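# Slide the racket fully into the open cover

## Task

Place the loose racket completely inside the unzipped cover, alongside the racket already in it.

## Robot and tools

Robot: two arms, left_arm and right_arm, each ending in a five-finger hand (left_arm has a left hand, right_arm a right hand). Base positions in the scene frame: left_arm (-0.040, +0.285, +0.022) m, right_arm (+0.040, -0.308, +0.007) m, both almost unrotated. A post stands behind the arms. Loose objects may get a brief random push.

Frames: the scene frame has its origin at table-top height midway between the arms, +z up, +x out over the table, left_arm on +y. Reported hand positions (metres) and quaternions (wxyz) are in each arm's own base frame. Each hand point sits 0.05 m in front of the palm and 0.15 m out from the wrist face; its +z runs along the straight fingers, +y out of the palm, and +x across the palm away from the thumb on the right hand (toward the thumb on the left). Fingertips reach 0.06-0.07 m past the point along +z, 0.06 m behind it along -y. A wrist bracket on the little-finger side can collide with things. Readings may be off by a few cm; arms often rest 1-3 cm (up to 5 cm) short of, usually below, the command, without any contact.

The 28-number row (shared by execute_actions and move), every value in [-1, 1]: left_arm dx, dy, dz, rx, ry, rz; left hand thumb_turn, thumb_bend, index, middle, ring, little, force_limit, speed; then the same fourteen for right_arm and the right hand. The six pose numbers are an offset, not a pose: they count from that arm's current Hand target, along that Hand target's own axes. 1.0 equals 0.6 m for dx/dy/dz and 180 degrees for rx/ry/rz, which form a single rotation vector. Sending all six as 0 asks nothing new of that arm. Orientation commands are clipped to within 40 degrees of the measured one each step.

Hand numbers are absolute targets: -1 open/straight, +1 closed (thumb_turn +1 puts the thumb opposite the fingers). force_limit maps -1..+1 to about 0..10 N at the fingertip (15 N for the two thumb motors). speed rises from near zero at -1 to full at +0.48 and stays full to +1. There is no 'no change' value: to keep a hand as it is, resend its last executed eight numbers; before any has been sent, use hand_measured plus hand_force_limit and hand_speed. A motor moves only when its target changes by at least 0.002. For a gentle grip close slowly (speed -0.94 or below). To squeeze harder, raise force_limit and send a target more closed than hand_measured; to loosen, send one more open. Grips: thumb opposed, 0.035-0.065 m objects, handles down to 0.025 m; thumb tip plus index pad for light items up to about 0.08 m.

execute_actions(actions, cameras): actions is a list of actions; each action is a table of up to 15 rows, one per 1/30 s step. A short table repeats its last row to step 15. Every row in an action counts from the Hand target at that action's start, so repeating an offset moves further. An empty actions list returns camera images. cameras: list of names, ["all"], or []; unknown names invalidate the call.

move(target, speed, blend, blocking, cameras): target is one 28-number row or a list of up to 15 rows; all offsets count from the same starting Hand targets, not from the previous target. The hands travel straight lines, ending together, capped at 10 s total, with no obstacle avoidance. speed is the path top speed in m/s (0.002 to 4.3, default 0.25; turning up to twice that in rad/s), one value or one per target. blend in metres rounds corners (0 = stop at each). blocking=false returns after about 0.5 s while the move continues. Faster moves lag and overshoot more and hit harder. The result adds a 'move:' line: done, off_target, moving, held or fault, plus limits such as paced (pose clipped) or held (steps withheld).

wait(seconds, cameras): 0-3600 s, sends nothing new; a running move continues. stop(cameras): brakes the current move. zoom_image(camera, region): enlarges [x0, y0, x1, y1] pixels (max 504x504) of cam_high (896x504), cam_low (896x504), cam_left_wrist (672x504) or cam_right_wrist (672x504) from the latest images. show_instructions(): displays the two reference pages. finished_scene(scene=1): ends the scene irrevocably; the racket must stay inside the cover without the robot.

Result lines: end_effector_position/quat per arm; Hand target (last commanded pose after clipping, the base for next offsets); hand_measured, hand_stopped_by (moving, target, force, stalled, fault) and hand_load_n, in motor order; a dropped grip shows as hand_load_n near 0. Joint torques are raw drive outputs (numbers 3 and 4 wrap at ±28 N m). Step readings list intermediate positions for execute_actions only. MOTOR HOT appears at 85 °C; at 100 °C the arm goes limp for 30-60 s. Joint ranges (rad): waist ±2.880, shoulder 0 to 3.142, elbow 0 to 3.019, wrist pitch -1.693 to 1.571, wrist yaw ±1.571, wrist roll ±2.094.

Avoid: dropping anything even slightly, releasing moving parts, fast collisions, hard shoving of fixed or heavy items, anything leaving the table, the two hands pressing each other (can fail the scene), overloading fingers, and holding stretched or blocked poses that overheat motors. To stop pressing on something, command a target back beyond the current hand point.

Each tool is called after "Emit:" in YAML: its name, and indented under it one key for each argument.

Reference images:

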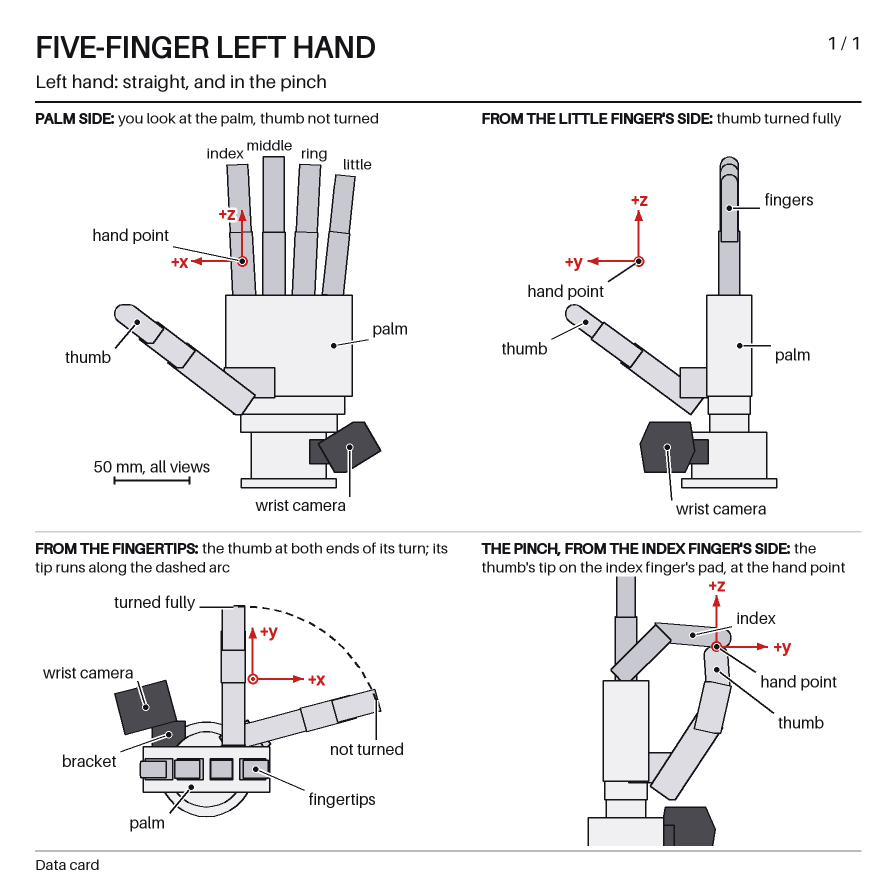

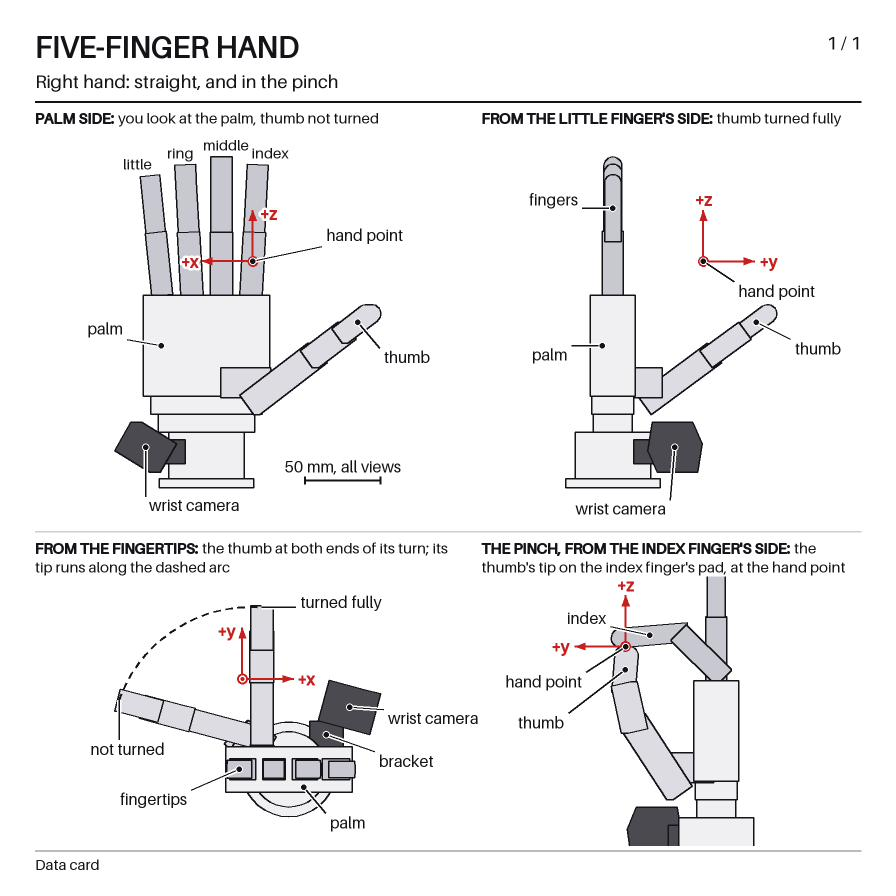

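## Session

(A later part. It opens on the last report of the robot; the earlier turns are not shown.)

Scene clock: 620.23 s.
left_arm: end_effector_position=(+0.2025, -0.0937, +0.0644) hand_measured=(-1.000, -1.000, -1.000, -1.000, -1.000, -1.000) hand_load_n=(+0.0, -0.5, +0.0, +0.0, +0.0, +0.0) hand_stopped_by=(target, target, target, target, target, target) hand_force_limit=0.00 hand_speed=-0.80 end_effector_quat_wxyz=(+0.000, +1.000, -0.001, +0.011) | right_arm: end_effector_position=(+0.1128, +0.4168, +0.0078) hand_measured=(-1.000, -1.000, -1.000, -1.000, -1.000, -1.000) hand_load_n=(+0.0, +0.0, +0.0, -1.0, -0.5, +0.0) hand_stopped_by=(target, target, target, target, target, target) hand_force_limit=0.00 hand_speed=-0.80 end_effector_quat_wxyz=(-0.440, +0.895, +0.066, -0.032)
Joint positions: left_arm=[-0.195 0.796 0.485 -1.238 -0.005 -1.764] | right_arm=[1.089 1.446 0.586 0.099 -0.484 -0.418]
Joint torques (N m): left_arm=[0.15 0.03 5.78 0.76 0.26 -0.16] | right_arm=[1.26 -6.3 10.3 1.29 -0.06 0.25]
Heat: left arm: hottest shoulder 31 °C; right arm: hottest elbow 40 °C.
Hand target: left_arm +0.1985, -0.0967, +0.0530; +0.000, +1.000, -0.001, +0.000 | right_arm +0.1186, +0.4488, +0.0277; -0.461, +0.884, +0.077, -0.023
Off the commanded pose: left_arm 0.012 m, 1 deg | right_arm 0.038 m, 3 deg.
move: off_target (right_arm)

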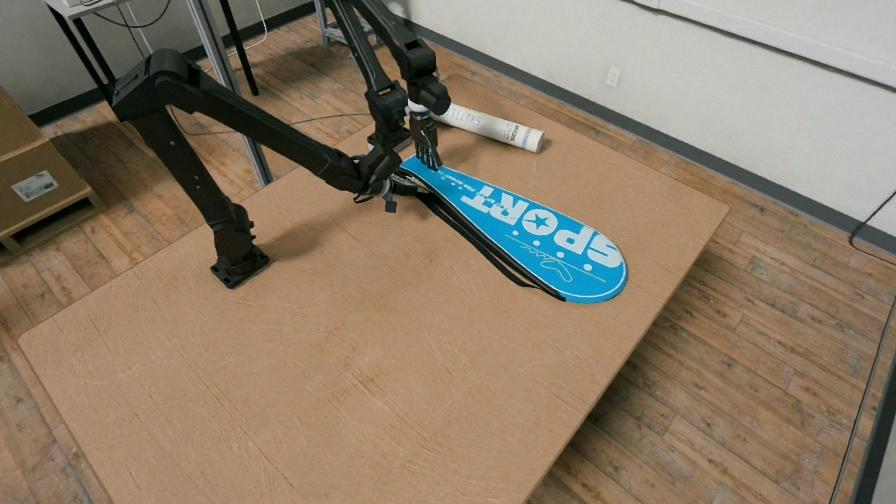

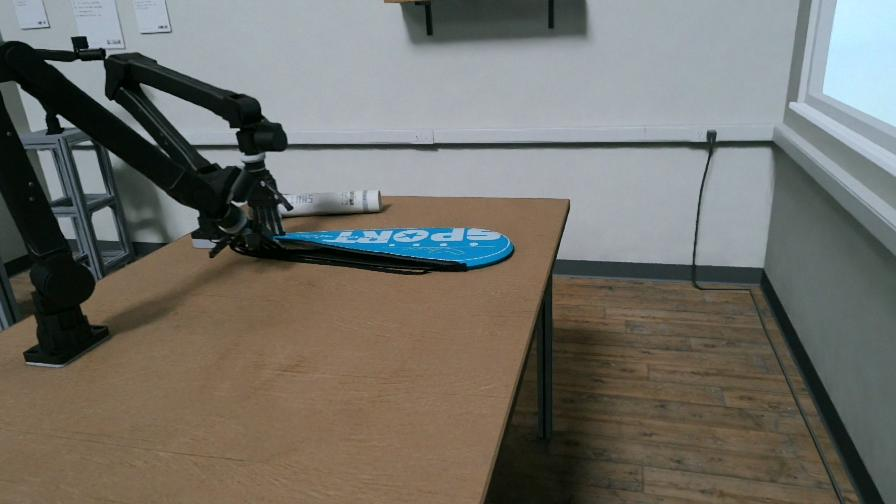

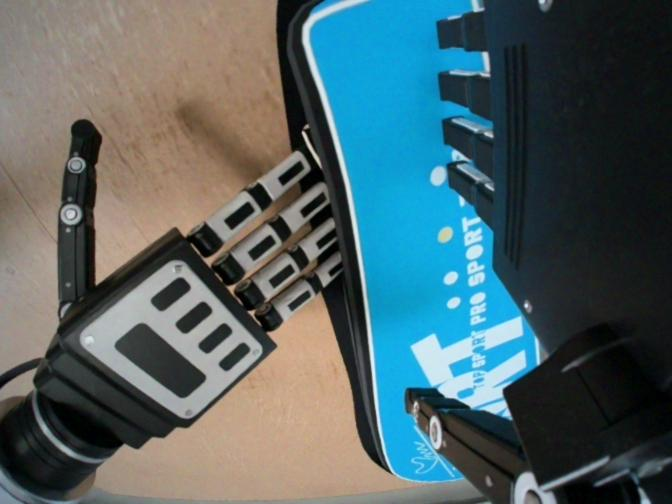

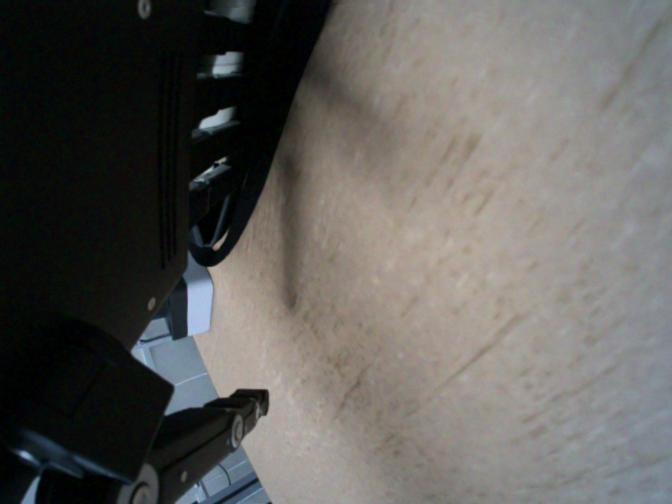

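Emit:
move:
  target: [0,0,0,0,0,0,-1,-1,-1,-1,-1,-1,0,-0.8,0.0005,-0.0205,0.0305,0,0,0,-1,-1,-1,-1,-1,-1,0,-0.8]
  speed: 0.04
  cameras: ["all"]

Emit:
zoom_image:
  camera: "cam_high"
  region: [370, 130, 470, 230]

Emit:
zoom_image:
  camera: "cam_left_wrist"
  region: [200, 0, 440, 280]

Emit:
zoom_image:
  camera: "cam_low"
  region: [210, 200, 330, 280]

Scene clock: 624.37 s.
left_arm: end_effector_position=(+0.2025, -0.0937, +0.0644) hand_measured=(-1.000, -1.000, -1.000, -1.000, -1.000, -1.000) hand_load_n=(+0.0, +0.0, +0.0, +0.0, +0.0, +0.0) hand_stopped_by=(target, target, target, target, target, target) hand_force_limit=0.00 hand_speed=-0.80 end_effector_quat_wxyz=(+0.000, +1.000, -0.001, +0.011) | right_arm: end_effector_position=(+0.1110, +0.4342, +0.0042) hand_measured=(-1.000, -1.000, -1.000, -1.000, -1.000, -1.000) hand_load_n=(+0.0, +0.0, +0.0, -1.0, -0.5, +0.0) hand_stopped_by=(target, target, target, target, target, target) hand_force_limit=0.00 hand_speed=-0.80 end_effector_quat_wxyz=(-0.434, +0.898, +0.063, -0.033)
Joint positions: left_arm=[-0.195 0.796 0.485 -1.238 -0.005 -1.764] | right_arm=[1.118 1.492 0.629 0.099 -0.457 -0.394]
Joint torques (N m): left_arm=[0.09 -0.03 5.78 0.76 0.27 -0.16] | right_arm=[1.44 -6.89 10.58 1.57 -0.12 0.21]
Heat: left arm: hottest shoulder 31 °C; right arm: hottest elbow 39 °C.
Hand target: left_arm +0.1985, -0.0967, +0.0530; +0.000, +1.000, -0.001, +0.000 | right_arm +0.1155, +0.4707, +0.0273; -0.461, +0.884, +0.077, -0.023
Off the commanded pose: left_arm 0.012 m, 1 deg | right_arm 0.043 m, 4 deg.
move: off_target (right_arm)

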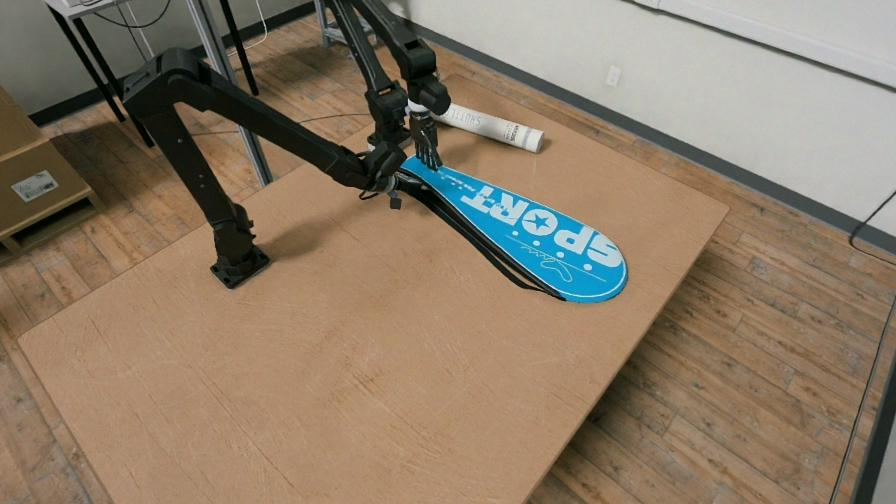

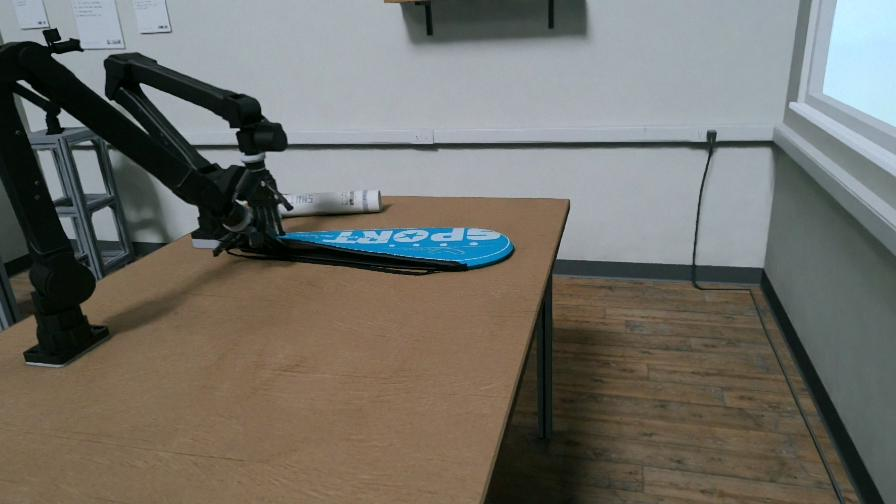

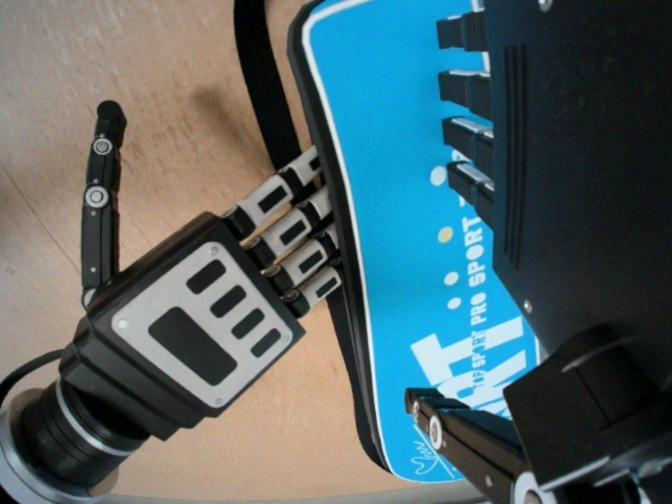

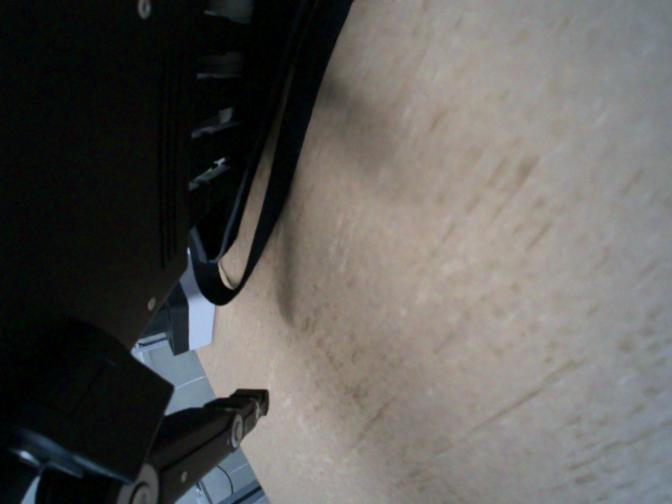

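Scaled by 5.040 from the camera's image (finer frame: 1280x720).

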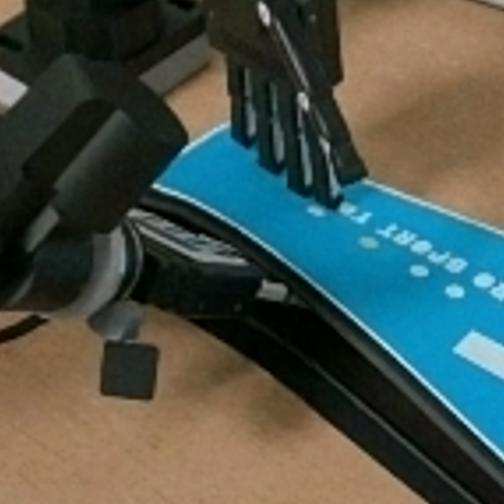

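Scaled by 1.800 from the camera's image (finer frame: 960x720).

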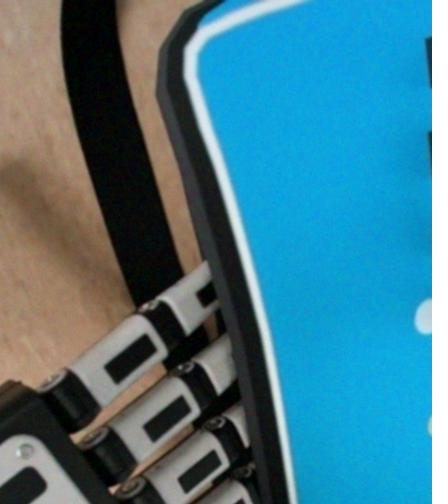

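Scaled by 4.200 from the camera's image (finer frame: 1280x720).

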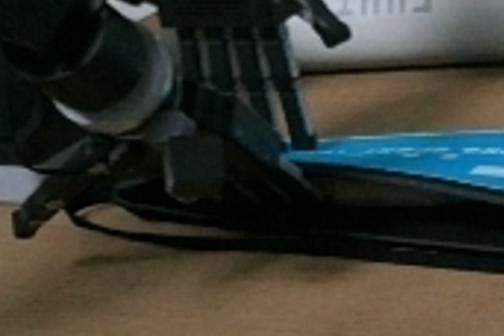

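Emit:
move:
  target: [0,0,0,0,0,0,-1,-1,-1,-1,-1,-1,0,-0.8,0.0005,-0.0135,0.0205,0,0,0,-1,-1,-1,-1,-1,-1,0,-0.8]
  speed: 0.04
  cameras: ["all"]

Emit:
zoom_image:
  camera: "cam_left_wrist"
  region: [200, 0, 440, 280]

Emit:
zoom_image:
  camera: "cam_right_wrist"
  region: [180, 0, 380, 300]

Scene clock: 628.50 s.
left_arm: end_effector_position=(+0.2032, -0.0908, +0.0637) hand_measured=(-1.000, -1.000, -1.000, -1.000, -1.000, -1.000) hand_load_n=(+0.0, +0.0, -0.5, +0.5, +0.0, +0.0) hand_stopped_by=(target, target, target, target, target, target) hand_force_limit=0.00 hand_speed=-0.80 end_effector_quat_wxyz=(-0.007, +1.000, +0.000, +0.013) | right_arm: end_effector_position=(+0.1103, +0.4408, +0.0038) hand_measured=(-1.000, -1.000, -1.000, -1.000, -1.000, -1.000) hand_load_n=(+0.0, +0.0, +0.0, -1.5, -1.0, +0.0) hand_stopped_by=(target, target, target, target, target, target) hand_force_limit=0.00 hand_speed=-0.80 end_effector_quat_wxyz=(-0.432, +0.899, +0.058, -0.033)
Joint positions: left_arm=[-0.195 0.796 0.485 -1.238 -0.019 -1.765] | right_arm=[1.129 1.506 0.644 0.099 -0.445 -0.378]
Joint torques (N m): left_arm=[0.15 -0.03 5.76 0.75 0.89 -0.15] | right_arm=[2.2 -6.24 11.64 1.65 -0.03 0.21]
Heat: left arm: hottest shoulder 31 °C; right arm: hottest elbow 40 °C.
Hand target: left_arm +0.1986, -0.0967, +0.0530; +0.000, +1.000, +0.000, +0.000 | right_arm +0.1134, +0.4852, +0.0269; -0.461, +0.884, +0.077, -0.023
Off the commanded pose: left_arm 0.013 m, 2 deg | right_arm 0.050 m, 4 deg.
move: off_target (right_arm)

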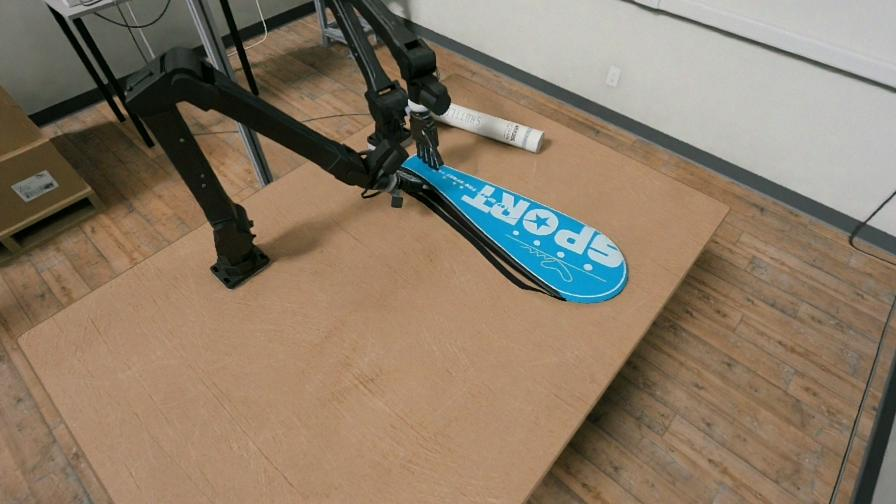

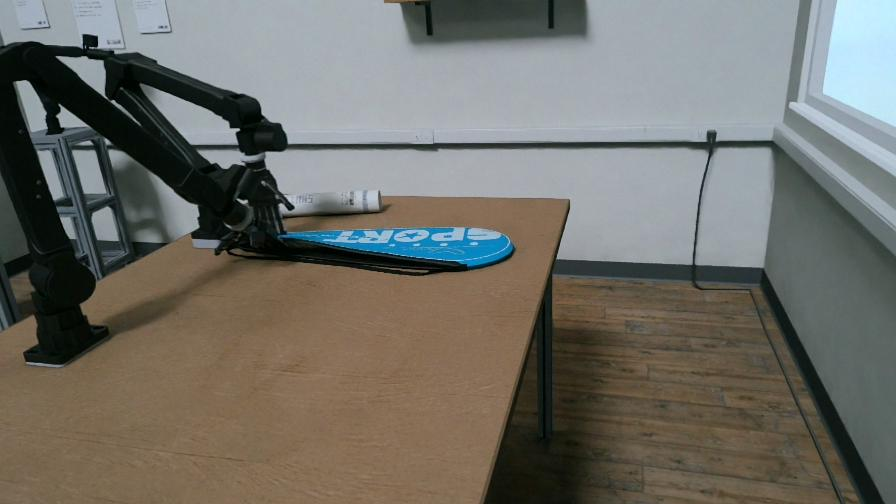

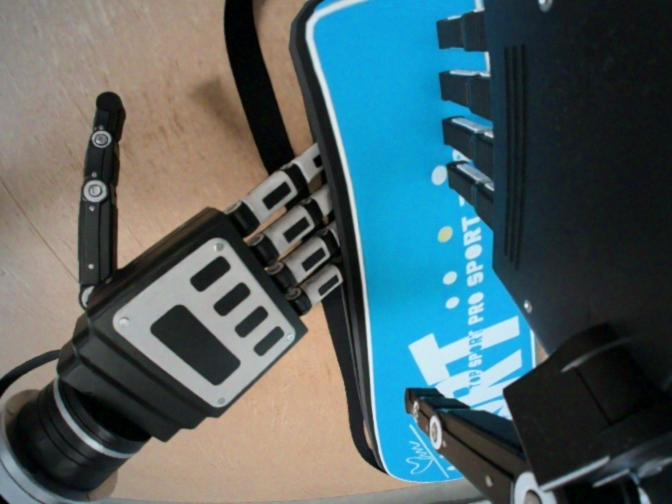

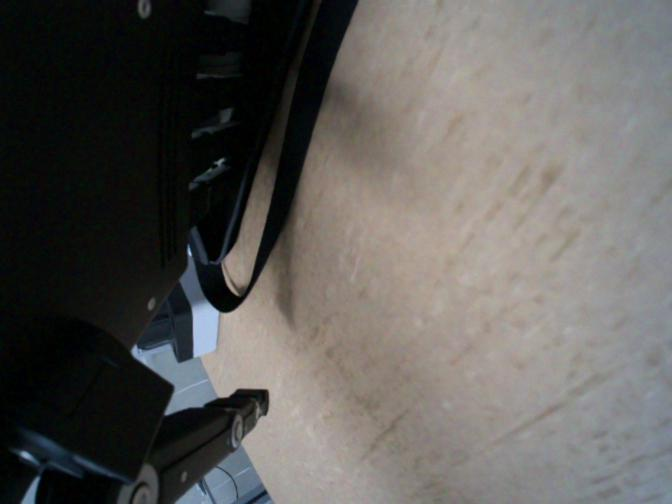

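Scaled by 1.800 from the camera's image (finer frame: 960x720).

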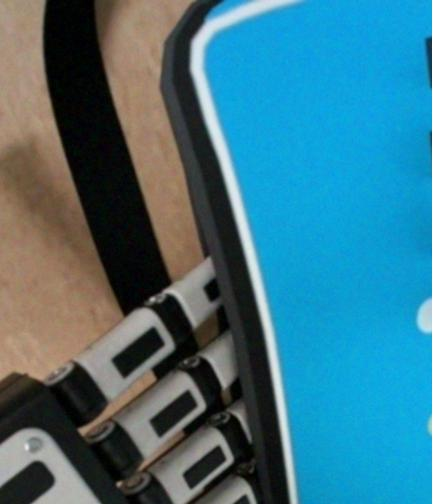

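Scaled by 1.680 from the camera's image (finer frame: 960x720).

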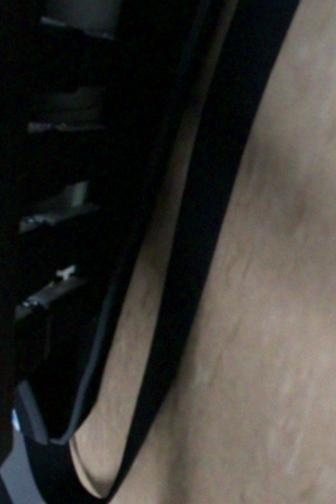

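Emit:
move:
  target: [0,0,0,0,0,0,-1,-1,-1,-1,-1,-1,0,-0.8,-0.043,0.141,-0.2018,0,0,0,-1,-1,-1,-1,-1,-1,0,-0.8]
  speed: 0.08
  cameras: ["all"]

Emit:
zoom_image:
  camera: "cam_high"
  region: [370, 130, 470, 230]

Emit:
zoom_image:
  camera: "cam_low"
  region: [210, 200, 350, 280]

Emit:
zoom_image:
  camera: "cam_left_wrist"
  region: [200, 0, 440, 280]

Scene clock: 634.93 s.
left_arm: end_effector_position=(+0.2032, -0.0908, +0.0637) hand_measured=(-1.000, -1.000, -1.000, -1.000, -1.000, -1.000) hand_load_n=(+0.0, +0.0, +0.0, +0.5, +0.0, +0.0) hand_stopped_by=(target, target, target, target, target, target) hand_force_limit=0.00 hand_speed=-0.80 end_effector_quat_wxyz=(-0.007, +1.000, +0.000, +0.013) | right_arm: end_effector_position=(+0.1060, +0.3390, +0.0222) hand_measured=(-1.000, -1.000, -1.000, -1.000, -1.000, -1.000) hand_load_n=(+0.0, +0.0, +0.0, +0.0, +0.0, +0.0) hand_stopped_by=(target, target, target, target, target, target) hand_force_limit=0.00 hand_speed=-0.80 end_effector_quat_wxyz=(-0.459, +0.885, +0.079, -0.029)
Joint positions: left_arm=[-0.195 0.796 0.485 -1.238 -0.02 -1.765] | right_arm=[0.966 1.202 0.408 0.022 -0.595 -0.524]
Joint torques (N m): left_arm=[0.21 0.09 5.76 0.75 0.9 -0.14] | right_arm=[-1.44 -5.77 5.85 0.5 -0.5 0.02]
Heat: left arm: hottest shoulder 31 °C; right arm: hottest elbow 41 °C.
Hand target: left_arm +0.1986, -0.0967, +0.0530; +0.000, +1.000, +0.000, +0.000 | right_arm +0.1111, +0.3354, +0.0263; -0.461, +0.884, +0.077, -0.023
Off the commanded pose: left_arm 0.013 m, 2 deg | right_arm 0.008 m, 1 deg.
move: done

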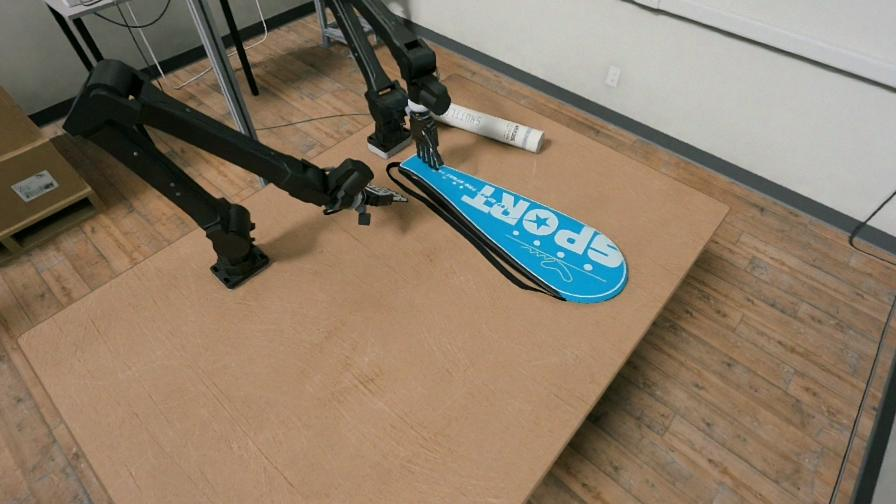

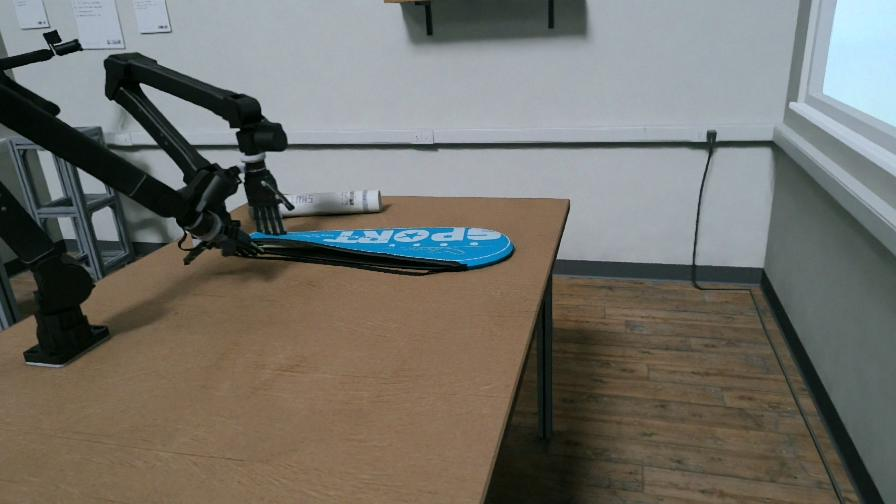

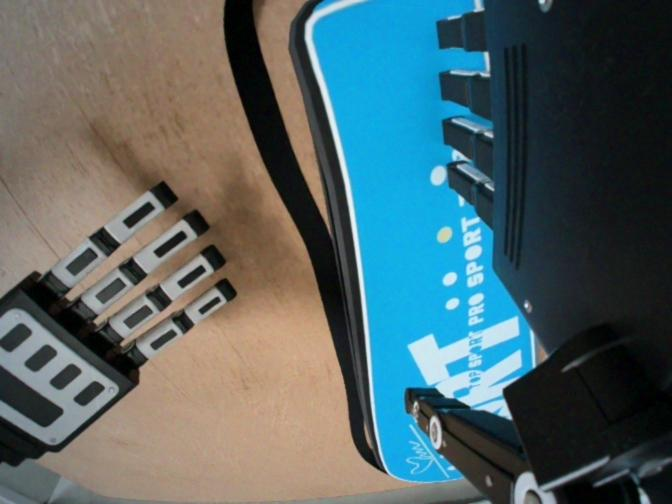

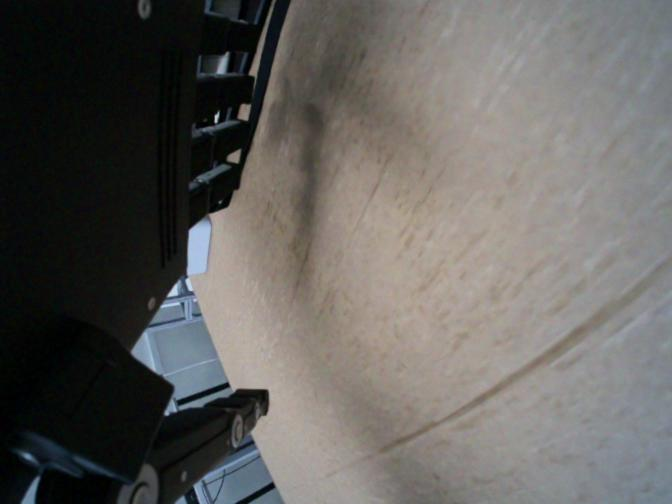

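Scaled by 5.040 from the camera's image (finer frame: 1280x720).

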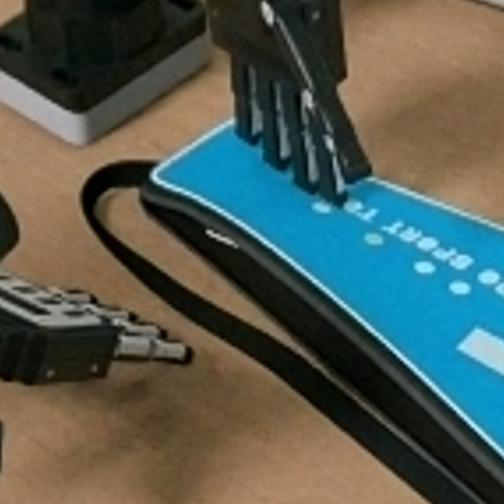

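Scaled by 3.600 from the camera's image (finer frame: 1280x720).

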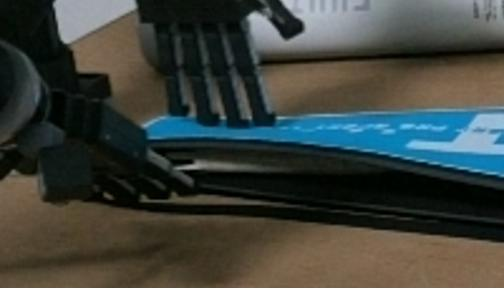

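Scaled by 1.800 from the camera's image (finer frame: 960x720).

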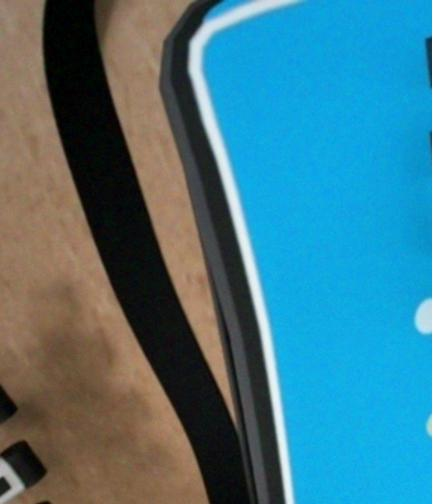

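Emit:
move:
  target: [0,0,-0.05,0,0,0,-1,-1,-1,-1,-1,-1,0,-0.8,0,0,0,0,0,0,-1,-1,-1,-1,-1,-1,0,-0.8]
  speed: 0.03
  cameras: []

Emit:
move:
  target: [0,-0.05,-0.2,0,0,0,-1,-1,-1,-1,-1,-1,0,-0.8,-0.02,0.03,-0.1,0,0,0,-1,-1,-1,-1,-1,-1,0,-0.8]
  speed: 0.12
  cameras: ["all"]

Emit:
zoom_image:
  camera: "cam_high"
  region: [370, 130, 470, 230]

Emit:
zoom_image:
  camera: "cam_low"
  region: [210, 200, 350, 280]

Emit:
zoom_image:
  camera: "cam_left_wrist"
  region: [200, 0, 440, 280]

Scene clock: 640.73 s.
left_arm: end_effector_position=(+0.1921, -0.0906, +0.0678) hand_measured=(-1.000, -1.000, -1.000, -1.000, -1.000, -1.000) hand_load_n=(+0.5, +0.0, +0.0, +0.0, +0.0, +0.0) hand_stopped_by=(target, target, target, target, target, target) hand_force_limit=0.00 hand_speed=-0.80 end_effector_quat_wxyz=(-0.006, +1.000, +0.000, -0.008) | right_arm: end_effector_position=(+0.1059, +0.3389, +0.0221) hand_measured=(-1.000, -1.000, -1.000, -1.000, -1.000, -1.000) hand_load_n=(+0.0, +0.0, +0.0, +0.0, +0.0, +0.0) hand_stopped_by=(target, target, target, target, target, target) hand_force_limit=0.00 hand_speed=-0.80 end_effector_quat_wxyz=(-0.458, +0.885, +0.079, -0.029)
Joint positions: left_arm=[-0.195 0.79 0.498 -1.297 -0.009 -1.766] | right_arm=[0.966 1.202 0.408 0.022 -0.595 -0.525]
Joint torques (N m): left_arm=[0.09 -1.26 10.28 -0.65 0.49 -0.15] | right_arm=[-1.38 -5.77 5.85 0.49 -0.51 0.03]
Heat: left arm: hottest shoulder 31 °C; right arm: hottest elbow 40 °C.
Hand target: left_arm +0.1987, -0.0967, +0.0830; +0.000, +1.000, -0.001, +0.000 | right_arm +0.1111, +0.3353, +0.0262; -0.461, +0.884, +0.076, -0.023
Off the commanded pose: left_arm 0.018 m, 1 deg | right_arm 0.008 m, 1 deg.
move: off_target (left_arm)

Scene clock: 642.77 s.
left_arm: end_effector_position=(+0.1881, -0.0683, +0.1786) hand_measured=(-1.000, -1.000, -1.000, -1.000, -1.000, -1.000) hand_load_n=(+0.0, +0.0, +0.0, +0.0, +0.0, +0.0) hand_stopped_by=(target, target, target, target, target, target) hand_force_limit=0.00 hand_speed=-0.80 end_effector_quat_wxyz=(-0.003, +1.000, -0.001, -0.027) | right_arm: end_effector_position=(+0.1036, +0.2783, +0.0430) hand_measured=(-1.000, -1.000, -1.000, -1.000, -1.000, -1.000) hand_load_n=(-0.5, +0.0, +0.0, +0.0, +0.0, +0.0) hand_stopped_by=(target, target, target, target, target, target) hand_force_limit=0.00 hand_speed=-0.80 end_effector_quat_wxyz=(-0.459, +0.884, +0.080, -0.029)
Joint positions: left_arm=[-0.054 0.747 0.775 -1.652 -0.004 -1.623] | right_arm=[0.817 0.955 0.347 -0.245 -0.699 -0.662]
Joint torques (N m): left_arm=[1.61 -1.38 12.08 -0.38 0.19 0.17] | right_arm=[-1.49 -3.6 6.75 0.39 -0.6 0.05]
Heat: left arm: hottest elbow 32 °C; right arm: hottest elbow 40 °C.
Hand target: left_arm +0.1987, -0.0666, +0.2029; +0.000, +1.000, -0.001, +0.000 | right_arm +0.1080, +0.2746, +0.0456; -0.461, +0.884, +0.077, -0.023
Off the commanded pose: left_arm 0.027 m, 3 deg | right_arm 0.006 m, 1 deg.
move: off_target (left_arm)

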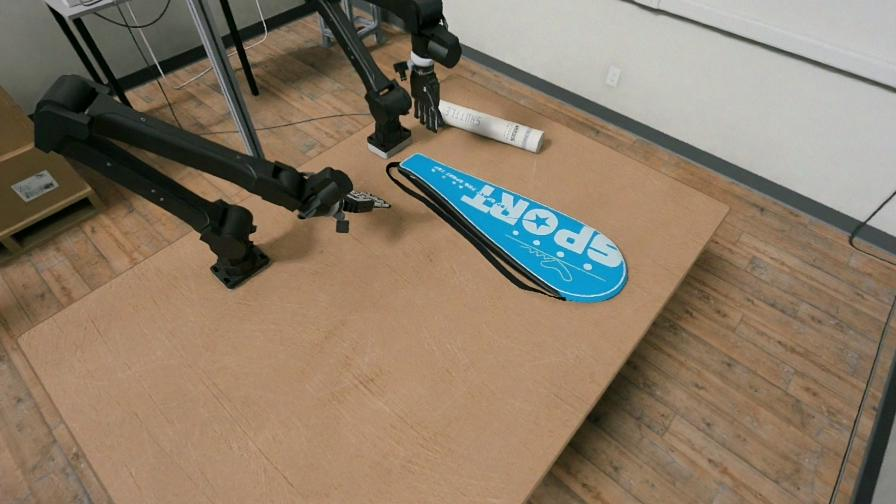

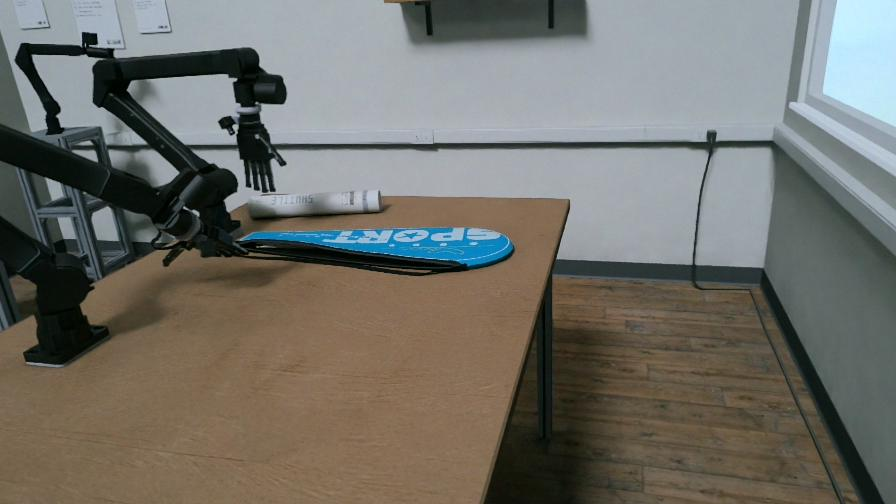

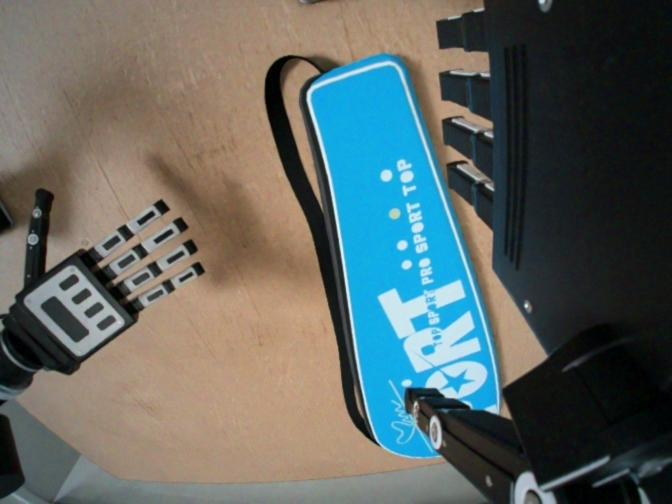

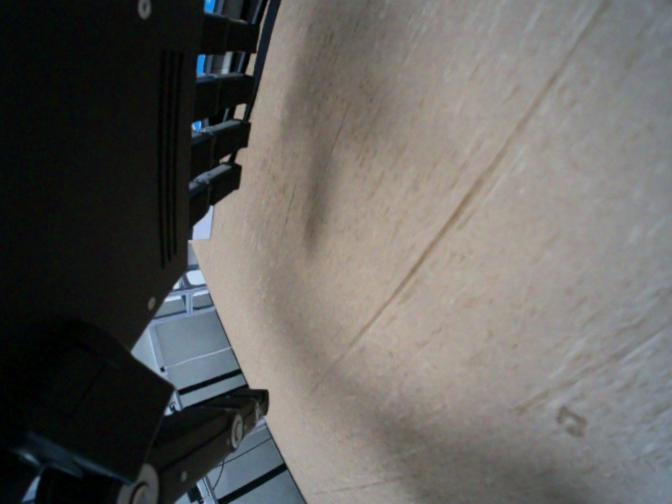

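Scaled by 5.040 from the camera's image (finer frame: 1280x720).

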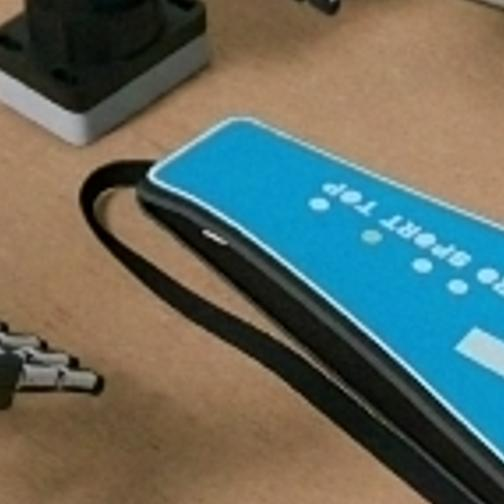

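Scaled by 3.600 from the camera's image (finer frame: 1280x720).

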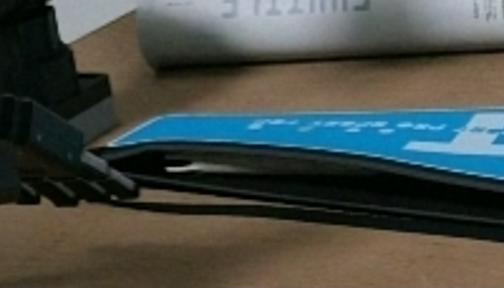

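Scaled by 1.800 from the camera's image (finer frame: 960x720).

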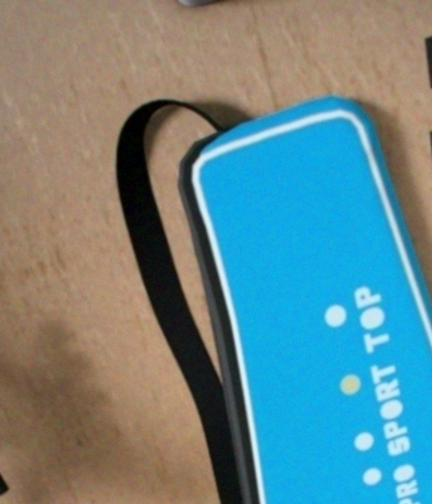

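Emit:
zoom_image:
  camera: "cam_low"
  region: [330, 215, 530, 285]

Emit:
zoom_image:
  camera: "cam_high"
  region: [440, 180, 640, 320]

Emit:
zoom_image:
  camera: "cam_low"
  region: [235, 225, 335, 275]

Scaled by 2.520 from the camera's image (finer frame: 1280x720).

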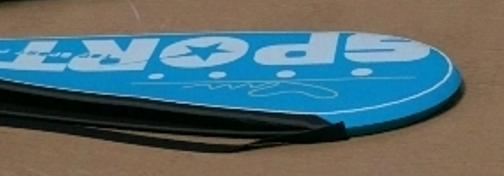

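Scaled by 2.520 from the camera's image (finer frame: 1280x720).

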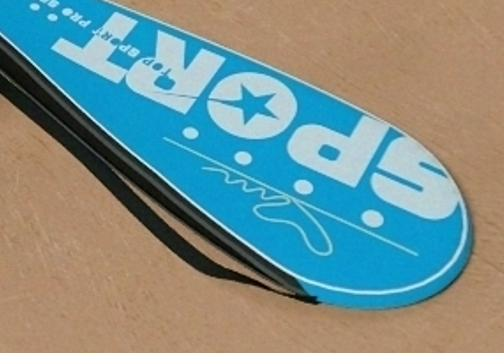

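Scaled by 5.040 from the camera's image (finer frame: 1280x720).

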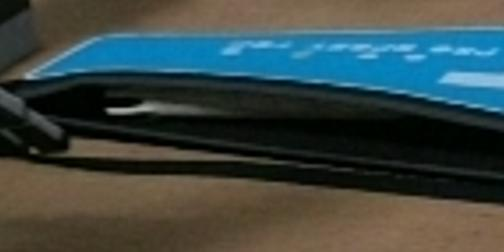

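Emit:
move:
  target: [0,0,0,0,0,0,-1,-1,-1,-1,-1,-1,0,-0.8,0.001,-0.061,-0.105,0.111,0.0254,0.0119,-1,-1,-1,-1,-1,-1,0,-0.8]
  speed: 0.15
  cameras: ["all"]

Emit:
zoom_image:
  camera: "cam_right_wrist"
  region: [280, 0, 480, 280]

Scene clock: 657.83 s.
left_arm: end_effector_position=(+0.1881, -0.0684, +0.1786) hand_measured=(-1.000, -1.000, -1.000, -1.000, -1.000, -1.000) hand_load_n=(+0.0, +0.0, +0.5, +0.0, +0.0, +0.0) hand_stopped_by=(target, target, target, target, target, target) hand_force_limit=0.00 hand_speed=-0.80 end_effector_quat_wxyz=(-0.003, +1.000, -0.001, -0.027) | right_arm: end_effector_position=(+0.1079, +0.2443, +0.1097) hand_measured=(-1.000, -1.000, -1.000, -1.000, -1.000, -1.000) hand_load_n=(+0.0, +0.0, +0.0, +0.0, +0.0, +0.0) hand_stopped_by=(target, target, target, target, target, target) hand_force_limit=0.00 hand_speed=-0.80 end_effector_quat_wxyz=(-0.605, +0.795, +0.038, -0.016)
Joint positions: left_arm=[-0.054 0.747 0.775 -1.652 -0.004 -1.623] | right_arm=[0.472 0.624 0.24 -0.239 -1.094 -0.59]
Joint torques (N m): left_arm=[1.61 -1.44 12.05 -0.4 0.19 0.15] | right_arm=[-1.38 -0.97 7.34 1.66 -0.64 0.25]
Motor temperatures (°C): left_arm=[26 31 35 27 28 27] | right_arm=[32 28 39 29 27 27]
Heat: left arm: hottest elbow 35 °C; right arm: hottest elbow 39 °C.
Hand target: left_arm +0.1987, -0.0666, +0.2029; +0.000, +1.000, +0.000, +0.000 | right_arm +0.1114, +0.2442, +0.1117; -0.610, +0.792, +0.037, -0.009
Off the commanded pose: left_arm 0.027 m, 3 deg | right_arm 0.004 m, 1 deg.
move: done

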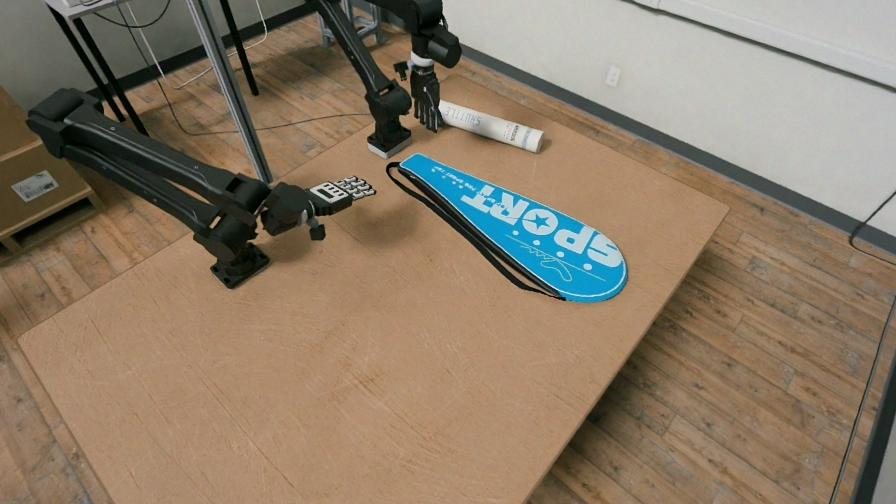

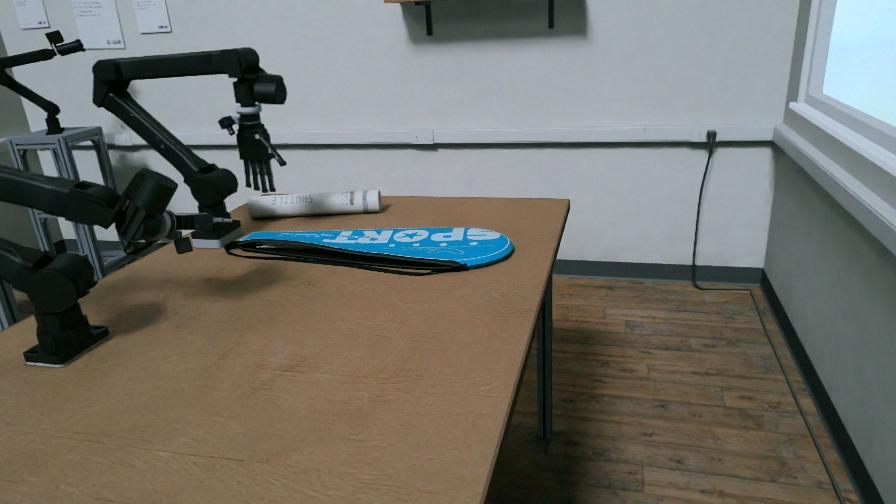

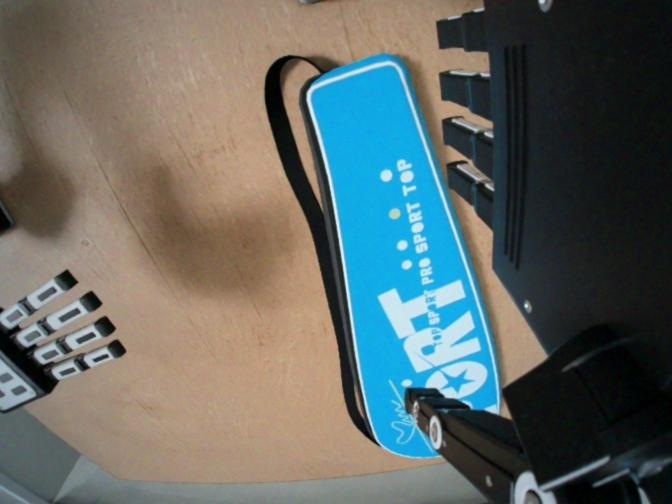

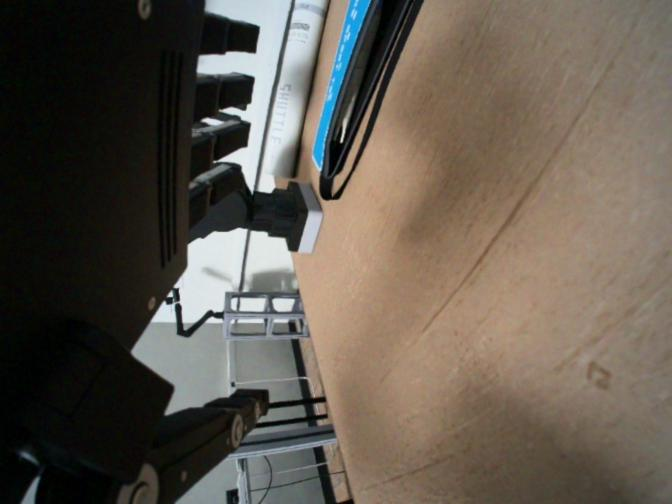

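Scaled by 1.800 from the camera's image (finer frame: 960x720).

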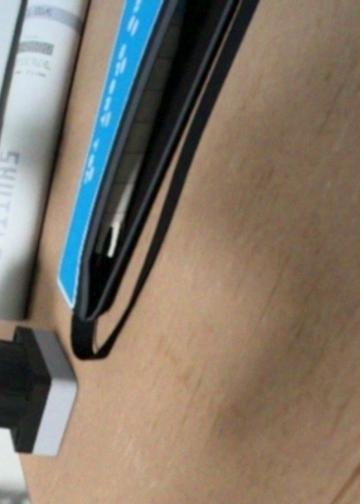

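Emit:
finished_scene:

The scene is finished: the task was done.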